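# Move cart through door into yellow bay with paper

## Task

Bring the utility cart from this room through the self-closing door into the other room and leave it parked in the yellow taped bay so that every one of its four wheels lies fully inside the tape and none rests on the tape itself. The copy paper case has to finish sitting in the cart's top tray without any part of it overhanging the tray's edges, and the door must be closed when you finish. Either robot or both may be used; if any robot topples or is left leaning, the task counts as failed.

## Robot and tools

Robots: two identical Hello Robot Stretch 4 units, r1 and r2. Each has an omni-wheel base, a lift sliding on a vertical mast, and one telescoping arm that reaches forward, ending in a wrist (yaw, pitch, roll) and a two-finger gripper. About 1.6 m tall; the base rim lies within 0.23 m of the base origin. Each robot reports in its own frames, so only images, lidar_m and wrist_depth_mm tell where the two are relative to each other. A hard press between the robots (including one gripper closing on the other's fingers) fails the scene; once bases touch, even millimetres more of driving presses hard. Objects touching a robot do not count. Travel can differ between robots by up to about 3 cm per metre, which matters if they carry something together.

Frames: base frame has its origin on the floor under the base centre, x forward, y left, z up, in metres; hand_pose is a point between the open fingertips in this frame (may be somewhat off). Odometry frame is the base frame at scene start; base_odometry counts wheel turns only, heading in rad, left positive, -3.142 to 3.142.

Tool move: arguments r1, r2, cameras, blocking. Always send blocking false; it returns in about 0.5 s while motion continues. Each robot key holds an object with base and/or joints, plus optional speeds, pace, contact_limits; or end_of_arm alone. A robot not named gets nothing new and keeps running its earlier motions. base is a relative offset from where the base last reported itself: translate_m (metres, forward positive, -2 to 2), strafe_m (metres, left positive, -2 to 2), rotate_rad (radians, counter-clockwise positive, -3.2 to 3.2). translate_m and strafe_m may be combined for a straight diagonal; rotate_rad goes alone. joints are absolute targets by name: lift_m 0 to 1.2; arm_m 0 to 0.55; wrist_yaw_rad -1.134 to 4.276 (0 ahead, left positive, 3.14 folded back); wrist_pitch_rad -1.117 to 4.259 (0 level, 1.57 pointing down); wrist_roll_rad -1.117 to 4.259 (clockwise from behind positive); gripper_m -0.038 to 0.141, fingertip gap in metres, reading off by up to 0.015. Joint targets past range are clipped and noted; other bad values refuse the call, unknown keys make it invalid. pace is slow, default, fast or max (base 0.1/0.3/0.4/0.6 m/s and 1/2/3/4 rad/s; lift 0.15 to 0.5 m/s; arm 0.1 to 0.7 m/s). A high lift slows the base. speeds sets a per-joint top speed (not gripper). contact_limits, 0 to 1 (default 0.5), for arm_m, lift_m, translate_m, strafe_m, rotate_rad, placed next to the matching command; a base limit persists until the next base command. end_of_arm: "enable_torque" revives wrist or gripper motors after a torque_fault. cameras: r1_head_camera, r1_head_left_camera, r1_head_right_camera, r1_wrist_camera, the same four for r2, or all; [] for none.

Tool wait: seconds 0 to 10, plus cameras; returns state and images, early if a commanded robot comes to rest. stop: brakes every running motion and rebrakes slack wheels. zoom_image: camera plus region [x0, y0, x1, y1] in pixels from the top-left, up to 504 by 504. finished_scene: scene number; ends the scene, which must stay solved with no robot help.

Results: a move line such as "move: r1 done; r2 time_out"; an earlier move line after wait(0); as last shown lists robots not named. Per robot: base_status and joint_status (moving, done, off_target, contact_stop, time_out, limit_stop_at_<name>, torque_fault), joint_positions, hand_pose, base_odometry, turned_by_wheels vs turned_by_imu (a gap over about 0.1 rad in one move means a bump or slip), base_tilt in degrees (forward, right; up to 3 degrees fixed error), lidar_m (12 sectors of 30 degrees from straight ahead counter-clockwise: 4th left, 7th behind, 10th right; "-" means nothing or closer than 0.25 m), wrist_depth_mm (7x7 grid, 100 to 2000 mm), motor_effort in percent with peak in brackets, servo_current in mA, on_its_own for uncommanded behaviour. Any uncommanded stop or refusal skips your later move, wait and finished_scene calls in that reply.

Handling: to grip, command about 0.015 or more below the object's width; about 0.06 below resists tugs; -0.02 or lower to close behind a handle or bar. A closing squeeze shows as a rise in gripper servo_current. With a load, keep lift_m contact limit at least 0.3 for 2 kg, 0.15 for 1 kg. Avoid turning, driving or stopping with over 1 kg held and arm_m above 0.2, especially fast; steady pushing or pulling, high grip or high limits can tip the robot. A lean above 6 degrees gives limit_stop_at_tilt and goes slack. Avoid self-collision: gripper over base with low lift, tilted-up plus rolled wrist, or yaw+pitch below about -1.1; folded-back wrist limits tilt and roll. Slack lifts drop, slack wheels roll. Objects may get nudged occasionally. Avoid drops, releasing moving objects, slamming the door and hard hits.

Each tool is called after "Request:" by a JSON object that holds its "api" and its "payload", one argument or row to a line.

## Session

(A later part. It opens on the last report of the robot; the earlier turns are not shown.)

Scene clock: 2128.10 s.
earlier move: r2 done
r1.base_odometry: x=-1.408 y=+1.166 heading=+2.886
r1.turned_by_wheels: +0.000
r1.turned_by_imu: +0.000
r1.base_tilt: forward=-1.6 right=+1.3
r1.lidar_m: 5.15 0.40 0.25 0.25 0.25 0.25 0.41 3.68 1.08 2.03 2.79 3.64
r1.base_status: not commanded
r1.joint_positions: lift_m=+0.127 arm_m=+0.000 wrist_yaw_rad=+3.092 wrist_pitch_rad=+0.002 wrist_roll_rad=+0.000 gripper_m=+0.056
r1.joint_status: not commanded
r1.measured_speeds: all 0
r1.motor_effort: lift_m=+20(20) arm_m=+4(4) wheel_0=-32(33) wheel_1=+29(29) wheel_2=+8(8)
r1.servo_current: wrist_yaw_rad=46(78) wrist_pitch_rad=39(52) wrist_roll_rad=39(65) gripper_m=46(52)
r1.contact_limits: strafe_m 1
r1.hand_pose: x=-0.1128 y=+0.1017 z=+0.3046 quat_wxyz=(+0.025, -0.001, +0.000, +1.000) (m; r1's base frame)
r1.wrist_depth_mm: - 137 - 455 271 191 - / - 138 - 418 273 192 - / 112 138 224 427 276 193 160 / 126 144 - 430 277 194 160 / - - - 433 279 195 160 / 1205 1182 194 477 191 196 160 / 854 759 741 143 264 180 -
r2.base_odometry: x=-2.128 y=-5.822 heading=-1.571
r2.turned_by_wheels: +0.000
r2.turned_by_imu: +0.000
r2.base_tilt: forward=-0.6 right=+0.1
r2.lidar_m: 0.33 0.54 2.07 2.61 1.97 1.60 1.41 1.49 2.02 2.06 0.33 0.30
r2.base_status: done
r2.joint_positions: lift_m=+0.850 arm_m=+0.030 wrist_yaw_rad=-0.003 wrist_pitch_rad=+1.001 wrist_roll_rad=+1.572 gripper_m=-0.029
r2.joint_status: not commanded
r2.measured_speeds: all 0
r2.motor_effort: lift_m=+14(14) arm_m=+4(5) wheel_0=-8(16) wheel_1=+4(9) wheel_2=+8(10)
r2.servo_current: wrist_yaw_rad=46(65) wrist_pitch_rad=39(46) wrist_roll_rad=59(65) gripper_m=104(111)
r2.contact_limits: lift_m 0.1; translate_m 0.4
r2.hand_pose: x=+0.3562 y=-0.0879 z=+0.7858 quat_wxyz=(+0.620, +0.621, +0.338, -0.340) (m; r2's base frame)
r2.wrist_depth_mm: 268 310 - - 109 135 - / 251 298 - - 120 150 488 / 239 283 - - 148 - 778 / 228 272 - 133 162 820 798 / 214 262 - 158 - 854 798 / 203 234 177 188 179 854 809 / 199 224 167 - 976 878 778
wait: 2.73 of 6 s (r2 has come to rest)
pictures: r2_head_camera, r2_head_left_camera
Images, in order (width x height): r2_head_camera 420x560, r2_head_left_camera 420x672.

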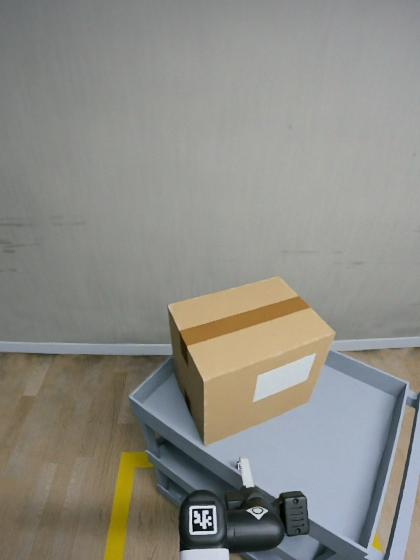

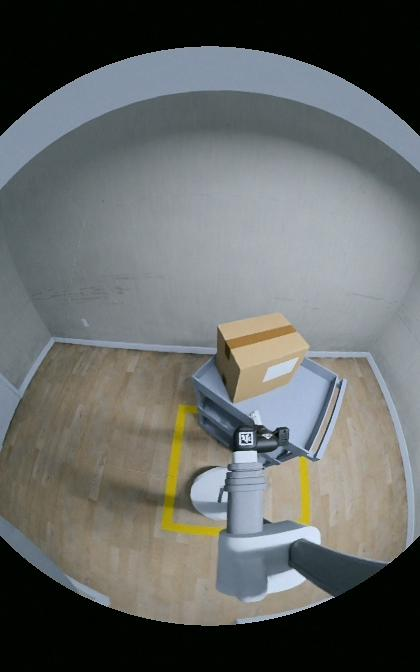

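Request:
{"api": "move", "payload": {
  "blocking": false,
  "r2": {"joints":{"gripper_m":0.1}},
  "cameras": []
}}

Request:
{"api": "wait", "payload": {
  "seconds": 3,
  "cameras": []
}}

Request:
{"api": "move", "payload": {
  "blocking": false,
  "r2": {"joints":{"lift_m":0.97}},
  "cameras": []
}}

Request:
{"api": "wait", "payload": {
  "seconds": 3,
  "cameras": []
}}

Request:
{"api": "move", "payload": {
  "blocking": false,
  "r2": {"base":{"strafe_m":0.19},"pace":"slow","contact_limits":{"strafe_m":0.2},"joints":{"arm_m":0.14}},
  "cameras": []
}}

Request:
{"api": "wait", "payload": {
  "seconds": 5,
  "cameras": ["r2_head_camera","r2_wrist_camera"]
}}

Scene clock: 2148.77 s.
move: r2 moving
r1: as last shown
r1.lidar_m: 5.16 0.40 0.25 0.26 0.26 0.25 0.45 3.68 1.08 1.99 2.81 3.63
r1.servo_current: wrist_yaw_rad=46(46) wrist_pitch_rad=33(52) wrist_roll_rad=52(52) gripper_m=46(46)
r1.contact_limits: strafe_m 1
r1.wrist_depth_mm: - 137 - 449 270 191 - / - 138 - 418 274 191 - / 112 138 224 427 274 193 159 / 127 144 - 427 276 195 159 / - - - 436 279 196 160 / 1205 1205 193 477 191 196 161 / 854 759 759 143 264 180 -
r2.base_odometry: x=-2.128 y=-5.822 heading=-1.571
r2.turned_by_wheels: +0.000
r2.turned_by_imu: +0.000
r2.base_tilt: forward=-0.7 right=+0.1
r2.lidar_m: 0.35 0.51 2.05 2.62 1.95 1.63 1.40 1.45 2.06 2.09 0.30 0.28
r2.base_status: not commanded
r2.joint_positions: lift_m=+0.850 arm_m=+0.030 wrist_yaw_rad=-0.003 wrist_pitch_rad=+1.001 wrist_roll_rad=+1.572 gripper_m=-0.003
r2.joint_status: gripper_m moving
r2.measured_speeds: translate_m=+0.000 strafe_m=+0.000 rotate_rad=-0.001 lift_m=+0.000 arm_m=+0.000 wrist_yaw_rad=+0.000 wrist_pitch_rad=+0.000 wrist_roll_rad=+0.000
r2.motor_effort: lift_m=+13(14) arm_m=+4(4) wheel_0=-6(8) wheel_1=+4(5) wheel_2=+5(8)
r2.servo_current: wrist_yaw_rad=39(59) wrist_pitch_rad=39(39) wrist_roll_rad=59(59) gripper_m=91(104)
r2.contact_limits: lift_m 0.1; translate_m 0.4
r2.hand_pose: x=+0.3562 y=-0.0879 z=+0.7858 quat_wxyz=(+0.620, +0.621, +0.338, -0.340) (m; r2's base frame)
r2.wrist_depth_mm: 268 312 - - 112 135 - / 256 300 - - 125 155 504 / 240 289 - 125 152 - 778 / 230 273 - 134 - 820 809 / 218 263 - 161 - 866 809 / 207 233 177 195 182 842 798 / 200 216 170 - 976 866 788
pictures: none
No camera images: "cameras" was empty.

Scene clock: 2150.27 s.
earlier move: r2 done
r1.base_odometry: x=-1.408 y=+1.166 heading=+2.886
r1.turned_by_wheels: +0.000
r1.turned_by_imu: +0.000
r1.base_tilt: forward=-1.6 right=+1.2
r1.lidar_m: 5.14 0.41 0.25 0.25 0.25 0.25 0.44 3.67 1.09 1.98 2.81 3.61
r1.base_status: not commanded
r1.joint_positions: lift_m=+0.127 arm_m=+0.000 wrist_yaw_rad=+3.092 wrist_pitch_rad=+0.002 wrist_roll_rad=+0.000 gripper_m=+0.056
r1.joint_status: not commanded
r1.measured_speeds: all 0
r1.motor_effort: lift_m=+20(20) arm_m=+4(4) wheel_0=-32(33) wheel_1=+29(30) wheel_2=+8(8)
r1.servo_current: wrist_yaw_rad=65(65) wrist_pitch_rad=39(52) wrist_roll_rad=52(59) gripper_m=39(46)
r1.contact_limits: strafe_m 1
r1.hand_pose: x=-0.1128 y=+0.1017 z=+0.3046 quat_wxyz=(+0.025, -0.001, +0.000, +1.000) (m; r1's base frame)
r1.wrist_depth_mm: - 137 - 452 271 191 - / - 137 - 418 273 192 - / 112 138 224 424 276 193 159 / 126 143 - 430 276 195 160 / - - - 433 279 195 160 / 1229 1229 194 473 191 195 160 / 866 768 768 143 266 180 -
r2.base_odometry: x=-2.128 y=-5.821 heading=-1.571
r2.turned_by_wheels: +0.000
r2.turned_by_imu: +0.000
r2.base_tilt: forward=-0.7 right=+0.1
r2.lidar_m: 0.34 0.54 2.08 2.60 1.95 1.63 1.41 1.46 2.07 2.08 0.31 0.30
r2.base_status: not commanded
r2.joint_positions: lift_m=+0.851 arm_m=+0.030 wrist_yaw_rad=-0.003 wrist_pitch_rad=+0.996 wrist_roll_rad=+1.572 gripper_m=+0.100
r2.joint_status: all done
r2.measured_speeds: all 0
r2.motor_effort: lift_m=+10(14) arm_m=+4(4) wheel_0=-3(8) wheel_1=+4(5) wheel_2=-1(8)
r2.servo_current: wrist_yaw_rad=52(65) wrist_pitch_rad=39(46) wrist_roll_rad=46(59) gripper_m=52(104)
r2.contact_limits: lift_m 0.1; translate_m 0.4
r2.hand_pose: x=+0.3575 y=-0.0879 z=+0.7868 quat_wxyz=(+0.621, +0.622, +0.337, -0.339) (m; r2's base frame)
r2.wrist_depth_mm: 271 320 - - 111 133 317 / 259 306 - - 123 155 399 / 247 294 - - 151 - 768 / 234 278 - 135 - 723 809 / 224 268 - 160 - 866 809 / 212 239 168 181 186 866 788 / 204 232 175 - 991 904 809
wait: 1.50 of 3 s (r2 has come to rest)
pictures: none
No camera images: "cameras" was empty.

Scene clock: 2150.77 s.
move: r2 moving
r1: as last shown
r1.base_tilt: forward=-1.6 right=+1.3
r1.lidar_m: 5.15 0.39 0.25 0.26 0.25 0.25 0.41 3.68 1.09 1.99 2.81 3.64
r1.motor_effort: lift_m=+20(20) arm_m=+4(4) wheel_0=-32(32) wheel_1=+29(29) wheel_2=+8(8)
r1.servo_current: wrist_yaw_rad=52(59) wrist_pitch_rad=33(46) wrist_roll_rad=72(72) gripper_m=46(46)
r1.contact_limits: strafe_m 1
r1.wrist_depth_mm: - 138 - 452 272 191 - / - 138 - 418 273 192 - / 112 138 225 424 276 193 160 / 127 144 - 427 277 195 160 / - - - 433 277 195 160 / 1229 1205 194 477 191 196 160 / 866 768 759 143 264 179 -
r2.base_odometry: x=-2.128 y=-5.821 heading=-1.571
r2.turned_by_wheels: +0.000
r2.turned_by_imu: +0.000
r2.base_tilt: forward=-0.7 right=+0.1
r2.lidar_m: 0.35 0.54 2.09 2.62 1.94 1.63 1.40 1.46 2.07 2.07 0.30 0.31
r2.base_status: not commanded
r2.joint_positions: lift_m=+0.888 arm_m=+0.030 wrist_yaw_rad=-0.003 wrist_pitch_rad=+0.998 wrist_roll_rad=+1.572 gripper_m=+0.100
r2.joint_status: lift_m moving
r2.measured_speeds: translate_m=+0.000 strafe_m=+0.000 rotate_rad=+0.000 lift_m=+0.145 arm_m=+0.000 wrist_yaw_rad=+0.000 wrist_pitch_rad=+0.002 wrist_roll_rad=+0.000
r2.motor_effort: lift_m=+23(23) arm_m=+4(4) wheel_0=-4(4) wheel_1=+4(4) wheel_2=+0(0)
r2.servo_current: wrist_yaw_rad=52(59) wrist_pitch_rad=46(46) wrist_roll_rad=46(59) gripper_m=46(59)
r2.contact_limits: translate_m 0.4
r2.hand_pose: x=+0.3569 y=-0.0879 z=+0.8235 quat_wxyz=(+0.620, +0.622, +0.337, -0.339) (m; r2's base frame)
r2.wrist_depth_mm: 272 322 - - - 145 315 / 262 317 - - 142 168 433 / 252 306 - - 156 - 809 / 236 287 - - 183 854 831 / 225 270 310 181 220 891 842 / 216 249 189 189 187 891 831 / 207 229 276 - - 904 809
pictures: none
No camera images: "cameras" was empty.

Scene clock: 2151.80 s.
earlier move: r2 done
r1.base_odometry: x=-1.408 y=+1.166 heading=+2.886
r1.turned_by_wheels: +0.000
r1.turned_by_imu: +0.000
r1.base_tilt: forward=-1.6 right=+1.3
r1.lidar_m: 5.11 0.40 0.25 0.25 0.25 0.25 0.42 3.67 1.11 1.98 2.78 3.63
r1.base_status: not commanded
r1.joint_positions: lift_m=+0.127 arm_m=+0.000 wrist_yaw_rad=+3.092 wrist_pitch_rad=+0.002 wrist_roll_rad=+0.000 gripper_m=+0.056
r1.joint_status: not commanded
r1.measured_speeds: all 0
r1.motor_effort: lift_m=+20(20) arm_m=+4(4) wheel_0=-32(33) wheel_1=+29(29) wheel_2=+8(8)
r1.servo_current: wrist_yaw_rad=52(65) wrist_pitch_rad=39(52) wrist_roll_rad=59(72) gripper_m=46(46)
r1.contact_limits: strafe_m 1
r1.hand_pose: x=-0.1128 y=+0.1017 z=+0.3046 quat_wxyz=(+0.025, -0.001, +0.000, +1.000) (m; r1's base frame)
r1.wrist_depth_mm: - 137 - 455 271 191 - / - 138 - 418 273 192 - / 112 138 225 424 276 193 160 / 126 144 - 430 276 195 160 / - - - 433 277 195 160 / 1182 1229 193 477 191 195 160 / 854 768 750 143 264 180 -
r2.base_odometry: x=-2.128 y=-5.821 heading=-1.571
r2.turned_by_wheels: +0.000
r2.turned_by_imu: +0.000
r2.base_tilt: forward=-0.7 right=+0.0
r2.lidar_m: 0.34 0.53 2.07 2.64 1.97 1.62 1.42 1.48 2.07 2.08 0.32 0.30
r2.base_status: not commanded
r2.joint_positions: lift_m=+0.970 arm_m=+0.030 wrist_yaw_rad=-0.003 wrist_pitch_rad=+0.998 wrist_roll_rad=+1.572 gripper_m=+0.100
r2.joint_status: all done
r2.measured_speeds: all 0
r2.motor_effort: lift_m=+21(25) arm_m=+4(4) wheel_0=-4(4) wheel_1=+4(5) wheel_2=-1(1)
r2.servo_current: wrist_yaw_rad=46(59) wrist_pitch_rad=33(46) wrist_roll_rad=46(59) gripper_m=52(59)
r2.contact_limits: translate_m 0.4
r2.hand_pose: x=+0.3569 y=-0.0879 z=+0.9056 quat_wxyz=(+0.620, +0.622, +0.337, -0.339) (m; r2's base frame)
r2.wrist_depth_mm: 272 334 - - - - 232 / 258 325 402 - - 215 449 / 247 306 382 - - 242 866 / 236 285 359 - 239 931 891 / 225 273 336 - 258 960 917 / 216 249 196 277 186 960 904 / 207 230 289 - - - 891
wait: 1.03 of 3 s (r2 has come to rest)
pictures: none
No camera images: "cameras" was empty.

Scene clock: 2152.30 s.
move: r2 moving
r1: as last shown
r1.lidar_m: 5.13 0.42 0.25 0.25 0.25 0.25 0.42 3.66 1.07 2.00 2.79 3.62
r1.servo_current: wrist_yaw_rad=33(59) wrist_pitch_rad=46(52) wrist_roll_rad=46(59) gripper_m=46(46)
r1.contact_limits: strafe_m 1
r1.wrist_depth_mm: - 137 - 455 271 191 - / - 138 - 418 273 192 - / 112 138 221 424 274 193 159 / 126 144 - 427 277 195 160 / - - - 427 278 195 160 / 1182 1229 194 477 191 196 160 / 866 759 750 143 265 179 -
r2.base_odometry: x=-2.114 y=-5.821 heading=-1.571
r2.turned_by_wheels: +0.000
r2.turned_by_imu: +0.000
r2.base_tilt: forward=-0.7 right=+0.1
r2.lidar_m: 0.37 0.55 2.07 2.62 1.95 1.60 1.42 1.46 2.02 2.08 0.33 0.30
r2.base_status: strafe_m moving
r2.joint_positions: lift_m=+0.970 arm_m=+0.042 wrist_yaw_rad=-0.003 wrist_pitch_rad=+0.998 wrist_roll_rad=+1.572 gripper_m=+0.100
r2.joint_status: arm_m moving
r2.measured_speeds: translate_m=+0.000 strafe_m=+0.055 rotate_rad=+0.002 lift_m=+0.000 arm_m=+0.049 wrist_yaw_rad=+0.000 wrist_pitch_rad=+0.000 wrist_roll_rad=+0.000
r2.motor_effort: lift_m=+21(21) arm_m=+7(10) wheel_0=-9(11) wheel_1=+8(10) wheel_2=+0(2)
r2.servo_current: wrist_yaw_rad=46(52) wrist_pitch_rad=39(46) wrist_roll_rad=52(59) gripper_m=59(59)
r2.contact_limits: strafe_m 0.2
r2.hand_pose: x=+0.3694 y=-0.0879 z=+0.9056 quat_wxyz=(+0.620, +0.622, +0.337, -0.339) (m; r2's base frame)
r2.wrist_depth_mm: 259 319 - - - - 225 / 245 304 384 - - 212 469 / 236 287 366 - - 240 891 / 229 273 345 - 237 917 904 / 213 258 325 370 256 976 917 / 203 236 197 286 186 960 891 / 197 216 272 - - - 891
pictures: none
No camera images: "cameras" was empty.

Scene clock: 2154.83 s.
earlier move: r2 done
r1.base_odometry: x=-1.408 y=+1.166 heading=+2.886
r1.turned_by_wheels: +0.000
r1.turned_by_imu: +0.000
r1.base_tilt: forward=-1.6 right=+1.3
r1.lidar_m: 5.14 0.39 0.25 0.25 0.27 0.25 0.43 2.07 1.08 1.99 2.79 3.63
r1.base_status: not commanded
r1.joint_positions: lift_m=+0.127 arm_m=+0.000 wrist_yaw_rad=+3.092 wrist_pitch_rad=+0.002 wrist_roll_rad=+0.000 gripper_m=+0.056
r1.joint_status: not commanded
r1.measured_speeds: all 0
r1.motor_effort: lift_m=+20(20) arm_m=+4(4) wheel_0=-32(33) wheel_1=+29(29) wheel_2=+8(8)
r1.servo_current: wrist_yaw_rad=52(72) wrist_pitch_rad=46(52) wrist_roll_rad=39(65) gripper_m=39(52)
r1.contact_limits: strafe_m 1
r1.hand_pose: x=-0.1128 y=+0.1017 z=+0.3046 quat_wxyz=(+0.025, -0.001, +0.000, +1.000) (m; r1's base frame)
r1.wrist_depth_mm: - 137 - 452 271 192 - / - 138 - 418 273 191 - / 112 138 224 427 274 194 160 / 127 143 - 427 276 195 160 / - - - 430 277 195 160 / 1229 1229 194 480 191 196 160 / 854 759 759 143 265 180 -
r2.base_odometry: x=-1.938 y=-5.822 heading=-1.572
r2.turned_by_wheels: +0.000
r2.turned_by_imu: +0.000
r2.base_tilt: forward=-0.7 right=+0.1
r2.lidar_m: 0.42 1.49 2.08 2.45 1.95 1.55 1.47 1.47 2.04 2.25 0.30 0.33
r2.base_status: done
r2.joint_positions: lift_m=+0.970 arm_m=+0.140 wrist_yaw_rad=-0.003 wrist_pitch_rad=+1.003 wrist_roll_rad=+1.572 gripper_m=+0.100
r2.joint_status: all done
r2.measured_speeds: all 0
r2.motor_effort: lift_m=+20(21) arm_m=+7(13) wheel_0=-3(12) wheel_1=+3(10) wheel_2=-2(4)
r2.servo_current: wrist_yaw_rad=52(59) wrist_pitch_rad=46(46) wrist_roll_rad=52(72) gripper_m=52(59)
r2.contact_limits: strafe_m 0.2
r2.hand_pose: x=+0.4654 y=-0.0879 z=+0.9049 quat_wxyz=(+0.619, +0.621, +0.339, -0.341) (m; r2's base frame)
r2.wrist_depth_mm: 180 216 279 353 - - - / 178 214 276 347 - - - / 174 213 273 342 - - 433 / 173 210 270 334 - 512 891 / 171 208 266 329 242 991 891 / 172 200 188 270 193 946 904 / - - 329 - 1078 991 904
wait: 2.53 of 5 s (r2 has come to rest)
pictures: r2_head_camera, r2_wrist_camera
Images, in order (width x height): r2_head_camera 420x560, r2_wrist_camera 616x392.

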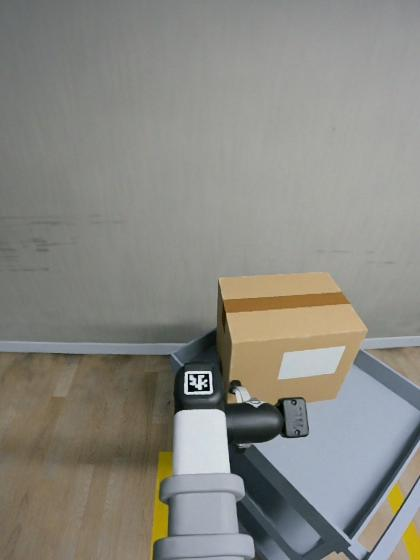

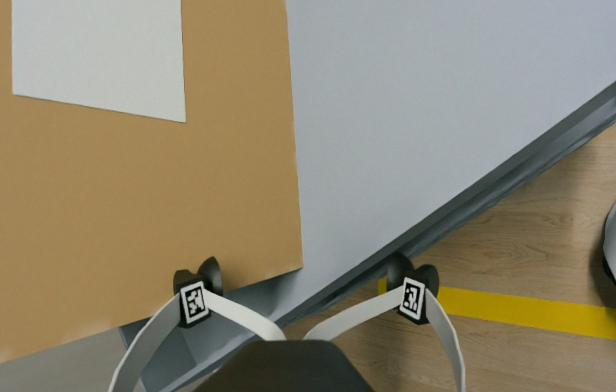

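Request:
{"api": "move", "payload": {
  "blocking": false,
  "r2": {"base":{"strafe_m":-0.27},"pace":"slow","joints":{"arm_m":0.005}},
  "cameras": []
}}

Request:
{"api": "wait", "payload": {
  "seconds": 5,
  "cameras": ["r2_head_camera","r2_wrist_camera"]
}}

Scene clock: 2166.90 s.
move: r2 moving
r1: as last shown
r1.lidar_m: 5.15 0.40 0.25 0.25 0.25 0.25 0.42 2.07 1.10 1.98 2.80 3.65
r1.motor_effort: lift_m=+20(20) arm_m=+4(4) wheel_0=-32(32) wheel_1=+29(29) wheel_2=+8(8)
r1.servo_current: wrist_yaw_rad=52(65) wrist_pitch_rad=39(52) wrist_roll_rad=46(59) gripper_m=39(46)
r1.contact_limits: strafe_m 1
r1.wrist_depth_mm: - 137 - 452 271 191 - / - 137 - 421 272 192 - / 112 138 224 427 274 194 159 / 127 144 - 427 277 195 160 / - - - 433 278 196 160 / 1205 1205 194 480 191 196 160 / 866 759 750 143 265 180 -
r2.base_odometry: x=-1.953 y=-5.822 heading=-1.572
r2.turned_by_wheels: +0.000
r2.turned_by_imu: +0.000
r2.base_tilt: forward=-0.7 right=+0.1
r2.lidar_m: 0.42 1.46 2.08 2.45 1.94 1.54 1.41 1.44 2.07 2.26 0.29 0.31
r2.base_status: strafe_m moving
r2.joint_positions: lift_m=+0.970 arm_m=+0.128 wrist_yaw_rad=-0.003 wrist_pitch_rad=+1.003 wrist_roll_rad=+1.572 gripper_m=+0.100
r2.joint_status: arm_m moving
r2.measured_speeds: translate_m=+0.001 strafe_m=-0.055 rotate_rad=-0.003 lift_m=+0.000 arm_m=-0.049 wrist_yaw_rad=+0.000 wrist_pitch_rad=+0.000 wrist_roll_rad=+0.000
r2.motor_effort: lift_m=+19(20) arm_m=-6(11) wheel_0=+8(10) wheel_1=-8(8) wheel_2=+1(2)
r2.servo_current: wrist_yaw_rad=33(52) wrist_pitch_rad=39(46) wrist_roll_rad=46(52) gripper_m=52(52)
r2.hand_pose: x=+0.4532 y=-0.0879 z=+0.9049 quat_wxyz=(+0.619, +0.621, +0.339, -0.341) (m; r2's base frame)
r2.wrist_depth_mm: 189 228 294 357 - - - / 188 226 293 355 - - - / 182 231 287 357 - - 198 / 187 223 285 351 - 484 891 / 180 226 281 347 236 991 891 / 181 211 190 268 193 976 904 / 176 - 327 - 1098 1008 891
pictures: none
No camera images: "cameras" was empty.

Scene clock: 2170.27 s.
earlier move: r2 done
r1.base_odometry: x=-1.408 y=+1.166 heading=+2.886
r1.turned_by_wheels: +0.000
r1.turned_by_imu: +0.000
r1.base_tilt: forward=-1.6 right=+1.3
r1.lidar_m: 5.13 0.38 0.25 0.25 0.25 0.25 0.43 3.69 1.10 1.99 2.81 3.63
r1.base_status: not commanded
r1.joint_positions: lift_m=+0.127 arm_m=+0.000 wrist_yaw_rad=+3.092 wrist_pitch_rad=+0.002 wrist_roll_rad=+0.000 gripper_m=+0.056
r1.joint_status: not commanded
r1.measured_speeds: all 0
r1.motor_effort: lift_m=+20(20) arm_m=+4(4) wheel_0=-32(33) wheel_1=+29(29) wheel_2=+8(8)
r1.servo_current: wrist_yaw_rad=52(78) wrist_pitch_rad=39(52) wrist_roll_rad=59(72) gripper_m=39(52)
r1.contact_limits: strafe_m 1
r1.hand_pose: x=-0.1128 y=+0.1017 z=+0.3046 quat_wxyz=(+0.025, -0.001, +0.000, +1.000) (m; r1's base frame)
r1.wrist_depth_mm: - 137 - 455 271 192 - / - 138 - 462 273 192 - / 112 138 224 462 276 193 159 / 127 144 - 469 277 195 160 / - - - 433 278 195 160 / 1205 1182 193 480 191 196 160 / 854 768 750 143 265 180 -
r2.base_odometry: x=-2.208 y=-5.821 heading=-1.571
r2.turned_by_wheels: +0.000
r2.turned_by_imu: +0.002
r2.base_tilt: forward=-0.7 right=+0.1
r2.lidar_m: 0.28 0.48 2.06 2.71 1.98 1.66 1.40 1.47 2.08 2.00 0.26 0.25
r2.base_status: done
r2.joint_positions: lift_m=+0.970 arm_m=+0.005 wrist_yaw_rad=-0.001 wrist_pitch_rad=+1.003 wrist_roll_rad=+1.572 gripper_m=+0.100
r2.joint_status: all done
r2.measured_speeds: all 0
r2.motor_effort: lift_m=+19(20) arm_m=-6(11) wheel_0=+7(15) wheel_1=-4(9) wheel_2=+0(2)
r2.servo_current: wrist_yaw_rad=52(59) wrist_pitch_rad=39(46) wrist_roll_rad=39(59) gripper_m=52(59)
r2.hand_pose: x=+0.3310 y=-0.0876 z=+0.9049 quat_wxyz=(+0.620, +0.620, +0.339, -0.341) (m; r2's base frame)
r2.wrist_depth_mm: - 459 - - 264 230 210 / 473 496 - - - 224 204 / 312 382 - - - 208 878 / 298 355 421 - - 508 891 / 286 342 397 - 233 976 - / 273 319 190 - 190 960 917 / 262 291 366 - 1078 991 878
wait: 3.37 of 5 s (r2 has come to rest)
pictures: r2_head_camera, r2_wrist_camera
Images, in order (width x height): r2_head_camera 420x560, r2_wrist_camera 616x392.

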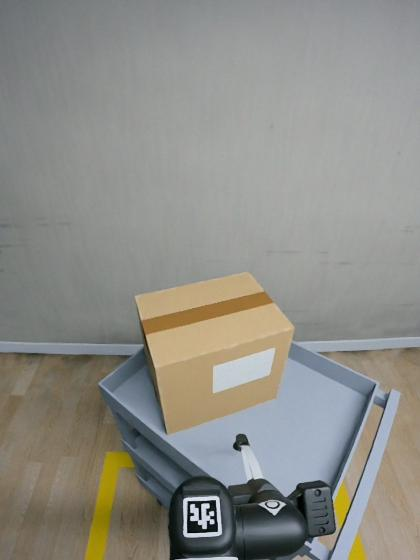

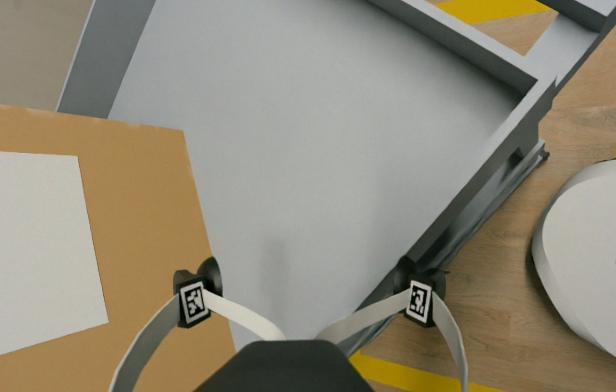

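Request:
{"api": "move", "payload": {
  "blocking": false,
  "r2": {"base":{"strafe_m":-0.1,"translate_m":-0.11},"pace":"slow"},
  "cameras": []
}}

Request:
{"api": "wait", "payload": {
  "seconds": 5,
  "cameras": ["r2_head_camera","r2_wrist_camera"]
}}

Scene clock: 2175.10 s.
move: r2 moving
r1: as last shown
r1.lidar_m: 5.14 0.38 0.25 0.25 0.26 0.25 0.42 3.70 1.09 1.98 2.81 3.64
r1.servo_current: wrist_yaw_rad=59(72) wrist_pitch_rad=39(52) wrist_roll_rad=46(65) gripper_m=46(46)
r1.contact_limits: strafe_m 1
r1.wrist_depth_mm: - 137 - 452 271 191 - / - 138 - 462 273 191 - / 112 138 225 466 276 193 159 / 127 144 - 469 277 195 159 / - - - 436 279 196 160 / 1205 1229 194 477 190 196 160 / 854 750 759 143 265 180 -
r2.base_odometry: x=-2.217 y=-5.812 heading=-1.571
r2.turned_by_wheels: +0.001
r2.turned_by_imu: +0.001
r2.base_tilt: forward=-0.6 right=+0.1
r2.lidar_m: 0.28 0.50 2.09 2.72 1.97 1.68 1.38 1.48 2.02 1.99 0.28 0.25
r2.base_status: translate_m moving; strafe_m moving
r2.joint_positions: lift_m=+0.970 arm_m=+0.005 wrist_yaw_rad=-0.001 wrist_pitch_rad=+1.003 wrist_roll_rad=+1.572 gripper_m=+0.100
r2.joint_status: not commanded
r2.measured_speeds: translate_m=-0.037 strafe_m=-0.034 rotate_rad=-0.001 lift_m=+0.000 arm_m=+0.000 wrist_yaw_rad=+0.000 wrist_pitch_rad=+0.000 wrist_roll_rad=+0.000
r2.motor_effort: lift_m=+19(20) arm_m=-5(6) wheel_0=+11(12) wheel_1=-5(9) wheel_2=+7(9)
r2.servo_current: wrist_yaw_rad=46(52) wrist_pitch_rad=39(46) wrist_roll_rad=46(59) gripper_m=52(59)
r2.hand_pose: x=+0.3310 y=-0.0876 z=+0.9049 quat_wxyz=(+0.620, +0.620, +0.339, -0.341) (m; r2's base frame)
r2.wrist_depth_mm: - 459 - - 255 931 206 / 473 496 - - - 214 208 / 324 389 - - - 216 866 / 307 370 430 - - 496 904 / 294 353 407 - 229 976 - / 279 322 190 - 191 946 904 / 270 301 377 - 1078 976 891
pictures: none
No camera images: "cameras" was empty.

Scene clock: 2177.33 s.
earlier move: r2 done
r1.base_odometry: x=-1.408 y=+1.166 heading=+2.886
r1.turned_by_wheels: +0.000
r1.turned_by_imu: +0.000
r1.base_tilt: forward=-1.6 right=+1.3
r1.lidar_m: 5.14 0.42 0.25 0.25 0.26 0.25 0.43 3.69 1.11 1.98 2.79 3.61
r1.base_status: not commanded
r1.joint_positions: lift_m=+0.127 arm_m=+0.000 wrist_yaw_rad=+3.092 wrist_pitch_rad=+0.002 wrist_roll_rad=+0.000 gripper_m=+0.056
r1.joint_status: not commanded
r1.measured_speeds: all 0
r1.motor_effort: lift_m=+20(20) arm_m=+4(4) wheel_0=-33(33) wheel_1=+29(29) wheel_2=+8(8)
r1.servo_current: wrist_yaw_rad=39(72) wrist_pitch_rad=39(52) wrist_roll_rad=39(65) gripper_m=46(46)
r1.contact_limits: strafe_m 1
r1.hand_pose: x=-0.1128 y=+0.1017 z=+0.3046 quat_wxyz=(+0.025, -0.001, +0.000, +1.000) (m; r1's base frame)
r1.wrist_depth_mm: - 137 - 452 271 191 - / - 138 - 421 272 191 - / 112 138 224 427 276 193 159 / 126 144 - 427 277 195 160 / - - - 433 277 195 160 / 1205 1255 195 480 191 195 160 / 854 759 759 143 264 180 -
r2.base_odometry: x=-2.308 y=-5.711 heading=-1.571
r2.turned_by_wheels: +0.000
r2.turned_by_imu: +0.000
r2.base_tilt: forward=-0.6 right=+0.1
r2.lidar_m: 0.33 0.53 2.19 2.82 1.82 1.65 1.30 1.36 1.91 1.91 1.98 0.32
r2.base_status: done
r2.joint_positions: lift_m=+0.970 arm_m=+0.005 wrist_yaw_rad=-0.001 wrist_pitch_rad=+1.003 wrist_roll_rad=+1.572 gripper_m=+0.100
r2.joint_status: not commanded
r2.measured_speeds: all 0
r2.motor_effort: lift_m=+20(20) arm_m=-5(6) wheel_0=+4(12) wheel_1=-3(9) wheel_2=+5(9)
r2.servo_current: wrist_yaw_rad=52(59) wrist_pitch_rad=46(52) wrist_roll_rad=39(59) gripper_m=52(59)
r2.hand_pose: x=+0.3310 y=-0.0876 z=+0.9049 quat_wxyz=(+0.620, +0.620, +0.339, -0.341) (m; r2's base frame)
r2.wrist_depth_mm: - 445 330 1255 1078 960 - / 484 512 355 279 1098 976 891 / 530 - 315 266 1060 991 866 / 554 - - 289 238 960 904 / 404 469 - - 265 960 - / 384 442 188 257 192 960 904 / 368 415 - - 1078 1008 904
wait: 2.23 of 5 s (r2 has come to rest)
pictures: r2_head_camera, r2_wrist_camera
Images, in order (width x height): r2_head_camera 420x560, r2_wrist_camera 616x392.

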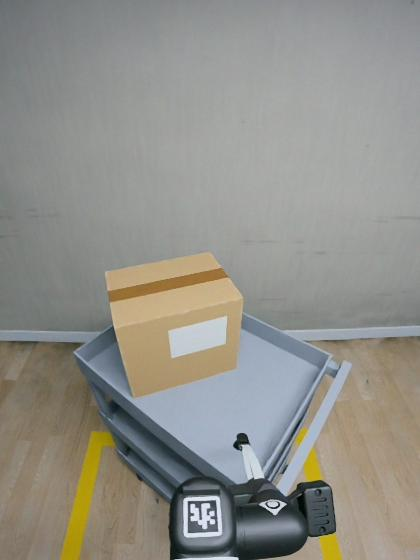

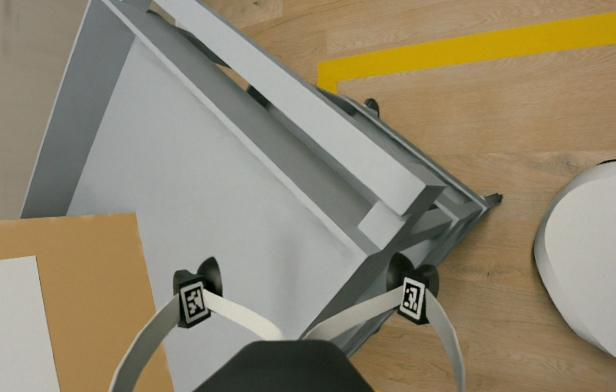

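Request:
{"api": "move", "payload": {
  "blocking": false,
  "r2": {"base":{"strafe_m":0.03,"translate_m":-0.01},"joints":{"lift_m":0.85},"pace":"slow","contact_limits":{"lift_m":0.1}},
  "cameras": []
}}

Request:
{"api": "wait", "payload": {
  "seconds": 4,
  "cameras": []
}}

Request:
{"api": "wait", "payload": {
  "seconds": 2,
  "cameras": ["r2_wrist_camera"]
}}

Request:
{"api": "move", "payload": {
  "blocking": false,
  "r2": {"joints":{"gripper_m":-0.03}},
  "cameras": []
}}

Request:
{"api": "wait", "payload": {
  "seconds": 3,
  "cameras": ["r2_wrist_camera"]
}}

Scene clock: 2185.40 s.
move: r2 moving
r1: as last shown
r1.lidar_m: 5.13 0.41 0.25 0.25 0.25 0.25 0.41 3.66 1.10 1.99 2.78 3.64
r1.motor_effort: lift_m=+20(20) arm_m=+4(4) wheel_0=-32(33) wheel_1=+29(29) wheel_2=+8(8)
r1.servo_current: wrist_yaw_rad=52(59) wrist_pitch_rad=46(46) wrist_roll_rad=39(59) gripper_m=39(46)
r1.contact_limits: strafe_m 1
r1.wrist_depth_mm: - 137 - 452 272 191 - / - 138 - 421 274 191 - / 112 138 224 424 274 193 159 / 126 144 - 427 277 195 159 / - - - 436 279 195 160 / 1182 1205 194 477 191 195 160 / 842 759 759 143 265 180 -
r2.base_odometry: x=-2.296 y=-5.708 heading=-1.570
r2.turned_by_wheels: +0.000
r2.turned_by_imu: +0.001
r2.base_tilt: forward=-0.7 right=+0.1
r2.lidar_m: 0.33 0.52 2.23 2.82 1.80 1.62 1.29 1.36 1.91 1.91 2.02 0.31
r2.base_status: translate_m moving; strafe_m moving
r2.joint_positions: lift_m=+0.945 arm_m=+0.005 wrist_yaw_rad=-0.001 wrist_pitch_rad=+1.003 wrist_roll_rad=+1.572 gripper_m=+0.100
r2.joint_status: lift_m moving
r2.measured_speeds: translate_m=-0.015 strafe_m=+0.047 rotate_rad=+0.000 lift_m=-0.097 arm_m=+0.000 wrist_yaw_rad=+0.000 wrist_pitch_rad=+0.000 wrist_roll_rad=+0.000
r2.motor_effort: lift_m=+13(18) arm_m=-5(6) wheel_0=-7(9) wheel_1=+4(8) wheel_2=+8(8)
r2.servo_current: wrist_yaw_rad=39(59) wrist_pitch_rad=39(46) wrist_roll_rad=52(52) gripper_m=52(52)
r2.contact_limits: lift_m 0.1
r2.hand_pose: x=+0.3310 y=-0.0876 z=+0.8801 quat_wxyz=(+0.620, +0.620, +0.339, -0.341) (m; r2's base frame)
r2.wrist_depth_mm: 449 399 296 1229 1078 976 - / 484 - 322 251 1078 960 878 / 517 - 287 240 238 960 878 / 539 - - 257 246 946 891 / 402 459 - 236 286 946 - / 384 436 188 250 187 917 891 / 370 410 - - 1042 976 866
pictures: none
No camera images: "cameras" was empty.

Scene clock: 2186.73 s.
earlier move: r2 done
r1.base_odometry: x=-1.408 y=+1.166 heading=+2.886
r1.turned_by_wheels: +0.000
r1.turned_by_imu: +0.000
r1.base_tilt: forward=-1.6 right=+1.3
r1.lidar_m: 5.15 0.39 0.25 0.25 0.25 0.25 0.40 3.66 1.09 2.00 2.79 3.65
r1.base_status: not commanded
r1.joint_positions: lift_m=+0.127 arm_m=+0.000 wrist_yaw_rad=+3.092 wrist_pitch_rad=+0.002 wrist_roll_rad=+0.000 gripper_m=+0.056
r1.joint_status: not commanded
r1.measured_speeds: all 0
r1.motor_effort: lift_m=+20(20) arm_m=+4(4) wheel_0=-33(33) wheel_1=+29(29) wheel_2=+8(8)
r1.servo_current: wrist_yaw_rad=46(65) wrist_pitch_rad=39(46) wrist_roll_rad=59(78) gripper_m=46(46)
r1.contact_limits: strafe_m 1
r1.hand_pose: x=-0.1128 y=+0.1017 z=+0.3046 quat_wxyz=(+0.025, -0.001, +0.000, +1.000) (m; r1's base frame)
r1.wrist_depth_mm: - 137 - 455 270 191 - / - 138 - 421 273 192 - / 112 138 224 427 276 194 159 / 127 144 - 430 277 195 159 / - - 1921 433 277 196 160 / 1205 1205 194 473 191 196 160 / 866 750 759 143 263 180 -
r2.base_odometry: x=-2.278 y=-5.702 heading=-1.571
r2.turned_by_wheels: +0.000
r2.turned_by_imu: +0.000
r2.base_tilt: forward=-0.7 right=+0.1
r2.lidar_m: 0.34 0.54 2.24 2.79 1.78 1.62 1.27 1.35 1.89 1.93 2.02 0.32
r2.base_status: done
r2.joint_positions: lift_m=+0.851 arm_m=+0.005 wrist_yaw_rad=-0.001 wrist_pitch_rad=+0.994 wrist_roll_rad=+1.572 gripper_m=+0.100
r2.joint_status: all done
r2.measured_speeds: all 0
r2.motor_effort: lift_m=+6(18) arm_m=-5(6) wheel_0=-3(9) wheel_1=+4(8) wheel_2=+3(8)
r2.servo_current: wrist_yaw_rad=39(59) wrist_pitch_rad=39(52) wrist_roll_rad=46(59) gripper_m=46(59)
r2.contact_limits: lift_m 0.1
r2.hand_pose: x=+0.3331 y=-0.0877 z=+0.7874 quat_wxyz=(+0.621, +0.622, +0.337, -0.338) (m; r2's base frame)
r2.wrist_depth_mm: 424 264 177 1205 1008 878 778 / 452 222 167 150 1008 878 788 / - - 211 142 452 866 788 / 404 - 177 175 349 831 788 / 397 - 164 202 293 866 809 / 382 185 185 162 193 854 820 / 373 195 204 - 976 904 788
wait: 1.33 of 4 s (r2 has come to rest)
pictures: none
No camera images: "cameras" was empty.

Scene clock: 2188.73 s.
r1.base_odometry: x=-1.408 y=+1.166 heading=+2.886
r1.turned_by_wheels: +0.000
r1.turned_by_imu: +0.000
r1.base_tilt: forward=-1.6 right=+1.3
r1.lidar_m: 5.15 0.41 0.25 0.27 0.25 0.25 0.39 3.68 1.09 1.98 2.79 3.63
r1.base_status: not commanded
r1.joint_positions: lift_m=+0.127 arm_m=+0.000 wrist_yaw_rad=+3.092 wrist_pitch_rad=+0.002 wrist_roll_rad=+0.000 gripper_m=+0.056
r1.joint_status: not commanded
r1.measured_speeds: all 0
r1.motor_effort: lift_m=+20(20) arm_m=+4(4) wheel_0=-32(33) wheel_1=+29(29) wheel_2=+8(8)
r1.servo_current: wrist_yaw_rad=59(65) wrist_pitch_rad=46(46) wrist_roll_rad=46(78) gripper_m=39(46)
r1.contact_limits: strafe_m 1
r1.hand_pose: x=-0.1128 y=+0.1017 z=+0.3046 quat_wxyz=(+0.025, -0.001, +0.000, +1.000) (m; r1's base frame)
r1.wrist_depth_mm: - 137 - 455 272 191 - / - 138 - 418 273 191 - / 112 138 224 421 274 193 159 / 126 144 - 427 277 195 160 / - - 1921 433 277 195 160 / 1205 1205 195 480 191 196 160 / 866 759 759 143 264 180 -
r2.base_odometry: x=-2.278 y=-5.702 heading=-1.571
r2.turned_by_wheels: +0.000
r2.turned_by_imu: +0.000
r2.base_tilt: forward=-0.7 right=+0.1
r2.lidar_m: 0.35 0.56 2.26 2.79 1.83 1.59 1.28 1.32 1.91 1.93 2.03 0.32
r2.base_status: done
r2.joint_positions: lift_m=+0.851 arm_m=+0.005 wrist_yaw_rad=-0.001 wrist_pitch_rad=+0.994 wrist_roll_rad=+1.572 gripper_m=+0.100
r2.joint_status: all done
r2.measured_speeds: all 0
r2.motor_effort: lift_m=+6(18) arm_m=-5(6) wheel_0=-4(9) wheel_1=+3(8) wheel_2=+3(8)
r2.servo_current: wrist_yaw_rad=52(59) wrist_pitch_rad=46(52) wrist_roll_rad=46(59) gripper_m=52(59)
r2.contact_limits: lift_m 0.1
r2.hand_pose: x=+0.3331 y=-0.0877 z=+0.7874 quat_wxyz=(+0.621, +0.622, +0.337, -0.338) (m; r2's base frame)
r2.wrist_depth_mm: 424 264 178 1160 991 878 788 / 455 223 167 150 1008 891 798 / - - 211 142 449 891 798 / 407 - 178 175 349 842 798 / 394 - 164 202 293 866 809 / 384 184 185 162 192 866 809 / 370 196 203 - 991 891 788
wait: 2.00 s; at rest by 0.27 s
pictures: r2_wrist_camera
Images, in order (width x height): r2_wrist_camera 616x392.

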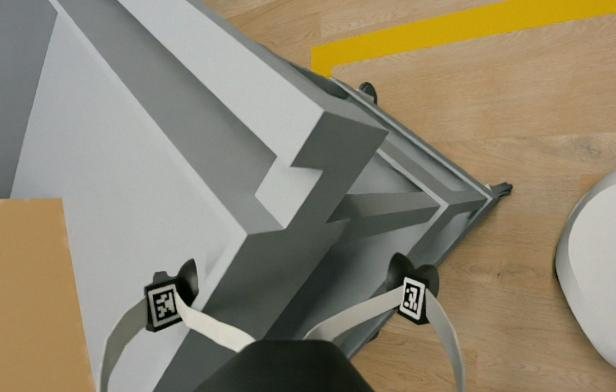

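Scene clock: 2189.23 s.
move: r2 moving
r1: as last shown
r1.lidar_m: 5.16 0.41 0.25 0.25 0.25 0.25 0.43 3.68 1.09 1.99 2.79 3.63
r1.servo_current: wrist_yaw_rad=52(65) wrist_pitch_rad=39(46) wrist_roll_rad=39(65) gripper_m=39(46)
r1.contact_limits: strafe_m 1
r1.wrist_depth_mm: - 137 - 455 271 191 - / - 138 - 421 273 192 - / 112 138 224 424 274 193 159 / 127 144 - 430 277 195 160 / - - 1983 430 278 196 160 / 1205 1229 193 477 191 196 160 / 854 768 759 143 264 180 -
r2.base_odometry: x=-2.278 y=-5.702 heading=-1.571
r2.turned_by_wheels: +0.000
r2.turned_by_imu: +0.000
r2.base_tilt: forward=-0.7 right=+0.1
r2.lidar_m: 0.35 0.59 2.26 2.80 1.79 1.62 1.28 1.35 1.88 1.92 2.04 0.32
r2.base_status: not commanded
r2.joint_positions: lift_m=+0.851 arm_m=+0.005 wrist_yaw_rad=-0.001 wrist_pitch_rad=+0.992 wrist_roll_rad=+1.572 gripper_m=+0.083
r2.joint_status: gripper_m moving
r2.measured_speeds: translate_m=+0.000 strafe_m=+0.000 rotate_rad=+0.000 lift_m=+0.000 arm_m=+0.000 wrist_yaw_rad=+0.000 wrist_pitch_rad=-0.008 wrist_roll_rad=+0.000
r2.motor_effort: lift_m=+7(7) arm_m=-6(6) wheel_0=-3(4) wheel_1=+4(4) wheel_2=+3(3)
r2.servo_current: wrist_yaw_rad=52(59) wrist_pitch_rad=46(52) wrist_roll_rad=46(59) gripper_m=143(143)
r2.contact_limits: lift_m 0.1
r2.hand_pose: x=+0.3337 y=-0.0877 z=+0.7877 quat_wxyz=(+0.621, +0.622, +0.336, -0.337) (m; r2's base frame)
r2.wrist_depth_mm: 424 270 174 1160 991 878 778 / 455 221 218 147 976 891 788 / - - 208 141 170 878 798 / 404 - 170 172 312 809 778 / 394 - 166 194 301 866 798 / 379 185 189 - 187 866 820 / 366 194 207 - 976 904 798
pictures: none
No camera images: "cameras" was empty.

Scene clock: 2190.73 s.
earlier move: r2 done
r1.base_odometry: x=-1.408 y=+1.166 heading=+2.886
r1.turned_by_wheels: +0.000
r1.turned_by_imu: +0.000
r1.base_tilt: forward=-1.5 right=+1.3
r1.lidar_m: 5.15 0.40 0.25 0.25 0.26 0.25 0.42 3.71 1.09 1.94 2.82 3.61
r1.base_status: not commanded
r1.joint_positions: lift_m=+0.127 arm_m=+0.000 wrist_yaw_rad=+3.092 wrist_pitch_rad=+0.002 wrist_roll_rad=+0.000 gripper_m=+0.056
r1.joint_status: not commanded
r1.measured_speeds: all 0
r1.motor_effort: lift_m=+20(20) arm_m=+4(4) wheel_0=-32(33) wheel_1=+29(29) wheel_2=+8(8)
r1.servo_current: wrist_yaw_rad=46(65) wrist_pitch_rad=39(52) wrist_roll_rad=33(65) gripper_m=39(59)
r1.contact_limits: strafe_m 1
r1.hand_pose: x=-0.1128 y=+0.1017 z=+0.3046 quat_wxyz=(+0.025, -0.001, +0.000, +1.000) (m; r1's base frame)
r1.wrist_depth_mm: - 138 - 459 272 191 - / - 138 - 418 273 191 - / 112 138 224 424 274 193 159 / 126 144 - 427 277 195 160 / - - 1921 433 278 195 160 / 1205 1205 194 477 190 196 160 / 854 759 750 143 264 180 -
r2.base_odometry: x=-2.278 y=-5.702 heading=-1.571
r2.turned_by_wheels: +0.000
r2.turned_by_imu: +0.000
r2.base_tilt: forward=-0.7 right=+0.0
r2.lidar_m: 0.33 0.55 2.22 2.77 1.78 1.58 1.29 1.36 1.88 1.92 2.04 0.31
r2.base_status: not commanded
r2.joint_positions: lift_m=+0.851 arm_m=+0.005 wrist_yaw_rad=-0.001 wrist_pitch_rad=+0.990 wrist_roll_rad=+1.572 gripper_m=-0.028
r2.joint_status: all done
r2.measured_speeds: all 0
r2.motor_effort: lift_m=+10(10) arm_m=-5(6) wheel_0=-3(4) wheel_1=+3(4) wheel_2=+3(4)
r2.servo_current: wrist_yaw_rad=46(59) wrist_pitch_rad=52(65) wrist_roll_rad=46(65) gripper_m=137(312)
r2.contact_limits: lift_m 0.1
r2.hand_pose: x=+0.3341 y=-0.0877 z=+0.7877 quat_wxyz=(+0.622, +0.623, +0.335, -0.337) (m; r2's base frame)
r2.wrist_depth_mm: 410 229 152 141 991 878 788 / - 193 225 131 130 878 778 / - - 176 159 142 866 798 / 382 - - 159 191 647 809 / 375 - - 163 424 866 820 / 359 166 177 195 179 866 798 / 345 - 173 - 976 854 778
wait: 1.50 of 3 s (r2 has come to rest)
pictures: r2_wrist_camera
Images, in order (width x height): r2_wrist_camera 616x392.

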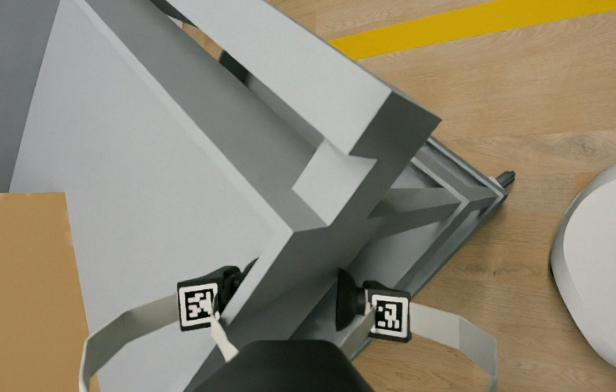

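Request:
{"api": "move", "payload": {
  "r2": {"base":{"translate_m":0.25},"pace":"slow","contact_limits":{"translate_m":0.4}},
  "blocking": false,
  "cameras": []
}}

Request:
{"api": "wait", "payload": {
  "seconds": 5,
  "cameras": ["r2_head_camera","r2_head_left_camera"]
}}

Scene clock: 2212.20 s.
move: r2 moving
r1: as last shown
r1.base_tilt: forward=-1.6 right=+1.3
r1.lidar_m: 5.15 0.41 0.25 0.25 0.26 0.25 0.41 3.68 1.10 1.97 2.81 3.64
r1.servo_current: wrist_yaw_rad=59(65) wrist_pitch_rad=46(52) wrist_roll_rad=52(59) gripper_m=46(46)
r1.contact_limits: strafe_m 1
r1.wrist_depth_mm: - 137 - 449 270 191 - / - 138 - 415 273 193 - / 112 138 224 421 274 194 159 / 126 144 - 427 277 195 160 / - - 1921 433 277 196 160 / 1205 1229 193 480 191 196 160 / 866 759 759 142 265 180 -
r2.base_odometry: x=-2.278 y=-5.714 heading=-1.571
r2.turned_by_wheels: +0.000
r2.turned_by_imu: +0.000
r2.base_tilt: forward=-0.7 right=+0.1
r2.lidar_m: 0.32 0.54 2.22 2.79 1.83 1.59 1.28 1.36 1.91 1.93 2.03 0.30
r2.base_status: translate_m moving
r2.joint_positions: lift_m=+0.851 arm_m=+0.005 wrist_yaw_rad=-0.002 wrist_pitch_rad=+0.996 wrist_roll_rad=+1.572 gripper_m=-0.029
r2.joint_status: not commanded
r2.measured_speeds: translate_m=+0.049 strafe_m=-0.001 rotate_rad=-0.001 lift_m=+0.000 arm_m=+0.000 wrist_yaw_rad=-0.002 wrist_pitch_rad=+0.000 wrist_roll_rad=+0.000
r2.motor_effort: lift_m=+10(10) arm_m=-4(6) wheel_0=+7(8) wheel_1=+7(7) wheel_2=-14(14)
r2.servo_current: wrist_yaw_rad=59(59) wrist_pitch_rad=39(59) wrist_roll_rad=46(59) gripper_m=117(143)
r2.contact_limits: lift_m 0.1; translate_m 0.4
r2.hand_pose: x=+0.3324 y=-0.0878 z=+0.7867 quat_wxyz=(+0.620, +0.622, +0.337, -0.339) (m; r2's base frame)
r2.wrist_depth_mm: 407 239 151 140 991 866 778 / - 195 227 131 134 878 788 / - - 176 158 139 854 788 / 384 - - 158 212 788 788 / 375 - - 163 427 878 - / 362 166 176 196 177 866 820 / 342 - 169 - 976 866 798
pictures: none
No camera images: "cameras" was empty.

Scene clock: 2215.50 s.
earlier move: r2 done
r1.base_odometry: x=-1.408 y=+1.166 heading=+2.886
r1.turned_by_wheels: +0.000
r1.turned_by_imu: +0.000
r1.base_tilt: forward=-1.6 right=+1.3
r1.lidar_m: 5.15 0.40 0.25 0.25 0.25 0.25 0.40 3.67 1.09 1.98 2.81 3.65
r1.base_status: not commanded
r1.joint_positions: lift_m=+0.127 arm_m=+0.000 wrist_yaw_rad=+3.092 wrist_pitch_rad=+0.002 wrist_roll_rad=+0.000 gripper_m=+0.056
r1.joint_status: not commanded
r1.measured_speeds: all 0
r1.motor_effort: lift_m=+20(20) arm_m=+4(4) wheel_0=-32(33) wheel_1=+29(29) wheel_2=+8(8)
r1.servo_current: wrist_yaw_rad=72(72) wrist_pitch_rad=39(52) wrist_roll_rad=59(72) gripper_m=39(46)
r1.contact_limits: strafe_m 1
r1.hand_pose: x=-0.1128 y=+0.1017 z=+0.3046 quat_wxyz=(+0.025, -0.001, +0.000, +1.000) (m; r1's base frame)
r1.wrist_depth_mm: - 137 - 455 271 192 - / - 138 - 421 272 192 - / 112 138 224 424 274 194 159 / 127 144 - 430 276 194 159 / - - - 433 278 196 160 / 1182 1205 195 480 191 195 160 / 854 759 768 143 265 180 -
r2.base_odometry: x=-2.278 y=-5.951 heading=-1.570
r2.turned_by_wheels: +0.001
r2.turned_by_imu: +0.001
r2.base_tilt: forward=-0.7 right=+0.1
r2.lidar_m: 0.33 0.41 1.89 2.80 2.11 1.80 1.55 1.57 2.01 1.92 1.75 0.32
r2.base_status: done
r2.joint_positions: lift_m=+0.851 arm_m=+0.005 wrist_yaw_rad=-0.003 wrist_pitch_rad=+0.996 wrist_roll_rad=+1.572 gripper_m=-0.029
r2.joint_status: not commanded
r2.measured_speeds: all 0
r2.motor_effort: lift_m=+10(10) arm_m=-4(6) wheel_0=+4(10) wheel_1=+5(8) wheel_2=-5(15)
r2.servo_current: wrist_yaw_rad=59(59) wrist_pitch_rad=39(59) wrist_roll_rad=46(65) gripper_m=117(143)
r2.contact_limits: lift_m 0.1; translate_m 0.4
r2.hand_pose: x=+0.3324 y=-0.0878 z=+0.7867 quat_wxyz=(+0.620, +0.622, +0.337, -0.339) (m; r2's base frame)
r2.wrist_depth_mm: 351 194 165 1138 1025 854 788 / 340 274 165 138 946 878 788 / - 201 207 165 946 866 788 / - - 162 171 322 842 798 / - - 151 186 - 866 809 / 375 160 177 197 179 842 820 / 353 - 165 - - 866 778
wait: 3.30 of 5 s (r2 has come to rest)
pictures: r2_head_camera, r2_head_left_camera
Images, in order (width x height): r2_head_camera 420x560, r2_head_left_camera 420x672.

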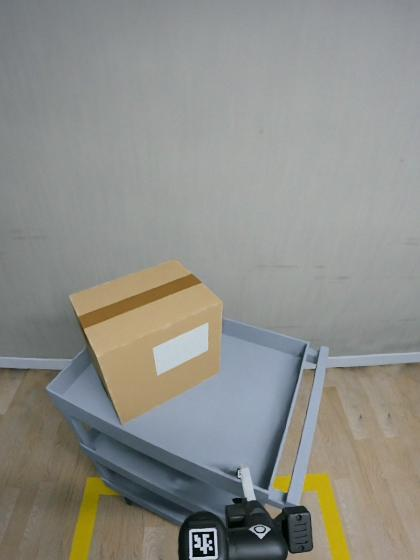

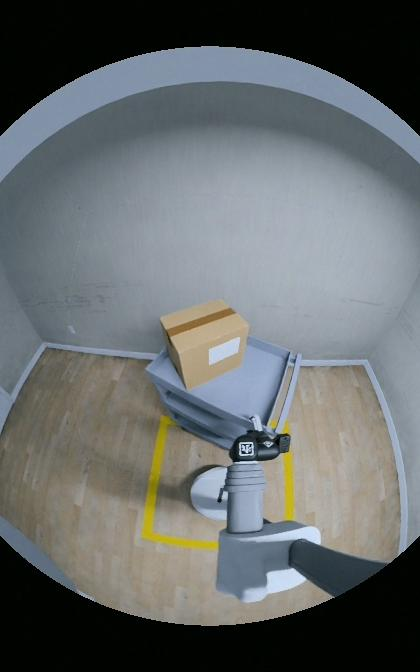

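Request:
{"api": "move", "payload": {
  "r2": {"base":{"strafe_m":-0.3},"pace":"slow","contact_limits":{"strafe_m":0.4}},
  "blocking": false,
  "cameras": []
}}

Request:
{"api": "wait", "payload": {
  "seconds": 6,
  "cameras": ["r2_head_camera","r2_head_left_camera"]
}}

Scene clock: 2231.30 s.
move: r2 moving
r1: as last shown
r1.base_tilt: forward=-1.5 right=+1.3
r1.lidar_m: 5.13 0.42 0.25 0.25 0.28 0.25 0.39 3.66 1.10 1.96 2.78 3.62
r1.servo_current: wrist_yaw_rad=39(59) wrist_pitch_rad=46(52) wrist_roll_rad=52(59) gripper_m=39(46)
r1.contact_limits: strafe_m 1
r1.wrist_depth_mm: - 137 - 455 272 191 - / - 138 - 418 273 193 - / 112 138 225 427 274 193 160 / 127 144 - 430 276 195 160 / - - - 433 277 196 160 / 1205 1205 193 477 191 196 160 / 854 759 750 143 263 180 -
r2.base_odometry: x=-2.292 y=-5.951 heading=-1.570
r2.turned_by_wheels: +0.000
r2.turned_by_imu: +0.001
r2.base_tilt: forward=-0.7 right=+0.0
r2.lidar_m: 0.29 0.41 1.88 2.78 2.14 1.83 1.53 1.60 2.00 1.91 1.78 0.28
r2.base_status: strafe_m moving
r2.joint_positions: lift_m=+0.851 arm_m=+0.005 wrist_yaw_rad=+0.001 wrist_pitch_rad=+0.996 wrist_roll_rad=+1.572 gripper_m=-0.029
r2.joint_status: not commanded
r2.measured_speeds: translate_m=+0.000 strafe_m=-0.057 rotate_rad=+0.001 lift_m=+0.000 arm_m=+0.000 wrist_yaw_rad=+0.005 wrist_pitch_rad=+0.000 wrist_roll_rad=+0.000
r2.motor_effort: lift_m=+10(10) arm_m=-4(4) wheel_0=+11(15) wheel_1=-6(9) wheel_2=+0(3)
r2.servo_current: wrist_yaw_rad=52(52) wrist_pitch_rad=46(46) wrist_roll_rad=52(59) gripper_m=117(117)
r2.contact_limits: lift_m 0.1; strafe_m 0.4
r2.hand_pose: x=+0.3327 y=-0.0873 z=+0.7867 quat_wxyz=(+0.621, +0.621, +0.338, -0.338) (m; r2's base frame)
r2.wrist_depth_mm: 373 193 1255 1138 1025 866 788 / 330 271 156 137 946 866 788 / - 201 213 161 946 891 798 / - - 161 169 304 854 798 / - - 150 185 - 866 820 / 375 165 177 197 179 866 809 / 357 135 165 - - 866 788
pictures: none
No camera images: "cameras" was empty.

Scene clock: 2234.93 s.
earlier move: r2 done
r1.base_odometry: x=-1.408 y=+1.166 heading=+2.886
r1.turned_by_wheels: +0.000
r1.turned_by_imu: +0.000
r1.base_tilt: forward=-1.6 right=+1.3
r1.lidar_m: 5.15 0.39 0.25 0.25 0.25 0.25 0.41 3.69 1.11 2.00 2.82 3.64
r1.base_status: not commanded
r1.joint_positions: lift_m=+0.127 arm_m=+0.000 wrist_yaw_rad=+3.092 wrist_pitch_rad=+0.002 wrist_roll_rad=+0.000 gripper_m=+0.056
r1.joint_status: not commanded
r1.measured_speeds: all 0
r1.motor_effort: lift_m=+20(20) arm_m=+4(4) wheel_0=-33(33) wheel_1=+29(29) wheel_2=+8(8)
r1.servo_current: wrist_yaw_rad=46(78) wrist_pitch_rad=46(52) wrist_roll_rad=46(65) gripper_m=52(52)
r1.contact_limits: strafe_m 1
r1.hand_pose: x=-0.1128 y=+0.1017 z=+0.3046 quat_wxyz=(+0.025, -0.001, +0.000, +1.000) (m; r1's base frame)
r1.wrist_depth_mm: - 138 - 449 271 191 - / - 137 - 424 273 193 - / 112 138 225 424 276 194 160 / 127 144 - 427 277 195 160 / - - - 430 279 196 160 / 1205 1205 194 480 191 196 160 / 854 759 759 143 264 180 -
r2.base_odometry: x=-2.578 y=-5.952 heading=-1.570
r2.turned_by_wheels: +0.000
r2.turned_by_imu: +0.002
r2.base_tilt: forward=-0.7 right=+0.0
r2.lidar_m: 0.27 0.28 0.36 3.08 2.16 2.00 1.51 1.61 1.70 1.64 1.72 0.35
r2.base_status: done
r2.joint_positions: lift_m=+0.851 arm_m=+0.005 wrist_yaw_rad=+0.004 wrist_pitch_rad=+0.996 wrist_roll_rad=+1.571 gripper_m=-0.029
r2.joint_status: not commanded
r2.measured_speeds: all 0
r2.motor_effort: lift_m=+10(10) arm_m=-4(4) wheel_0=+5(15) wheel_1=-4(9) wheel_2=+2(3)
r2.servo_current: wrist_yaw_rad=52(65) wrist_pitch_rad=46(52) wrist_roll_rad=52(59) gripper_m=111(117)
r2.contact_limits: lift_m 0.1; strafe_m 0.4
r2.hand_pose: x=+0.3330 y=-0.0867 z=+0.7867 quat_wxyz=(+0.622, +0.620, +0.339, -0.336) (m; r2's base frame)
r2.wrist_depth_mm: - - 1281 1182 1008 866 778 / - - 189 1160 991 878 788 / - 206 190 1098 1025 866 788 / 283 - 186 224 439 842 809 / 357 - 174 211 - 842 831 / 455 164 176 200 176 842 809 / - - - - - 150 798
wait: 3.63 of 6 s (r2 has come to rest)
pictures: r2_head_camera, r2_head_left_camera
Images, in order (width x height): r2_head_camera 420x560, r2_head_left_camera 420x672.

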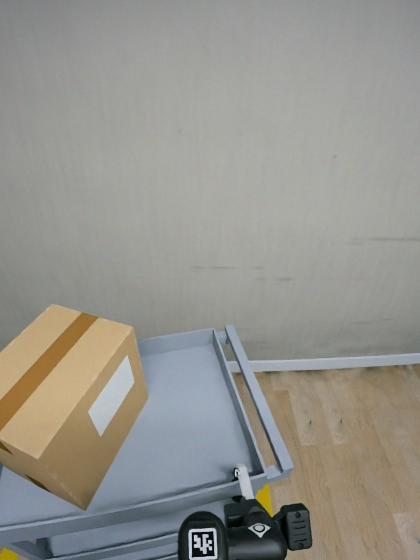

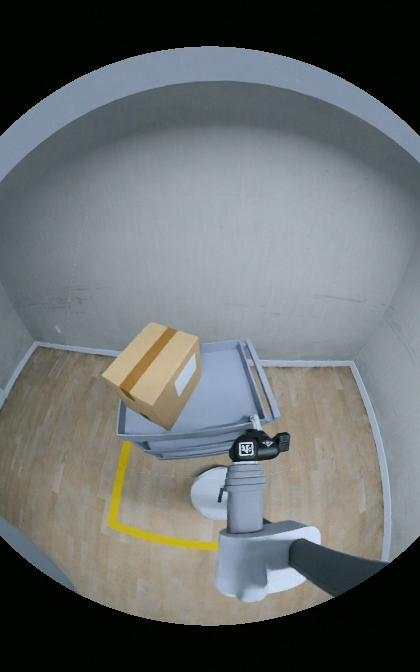

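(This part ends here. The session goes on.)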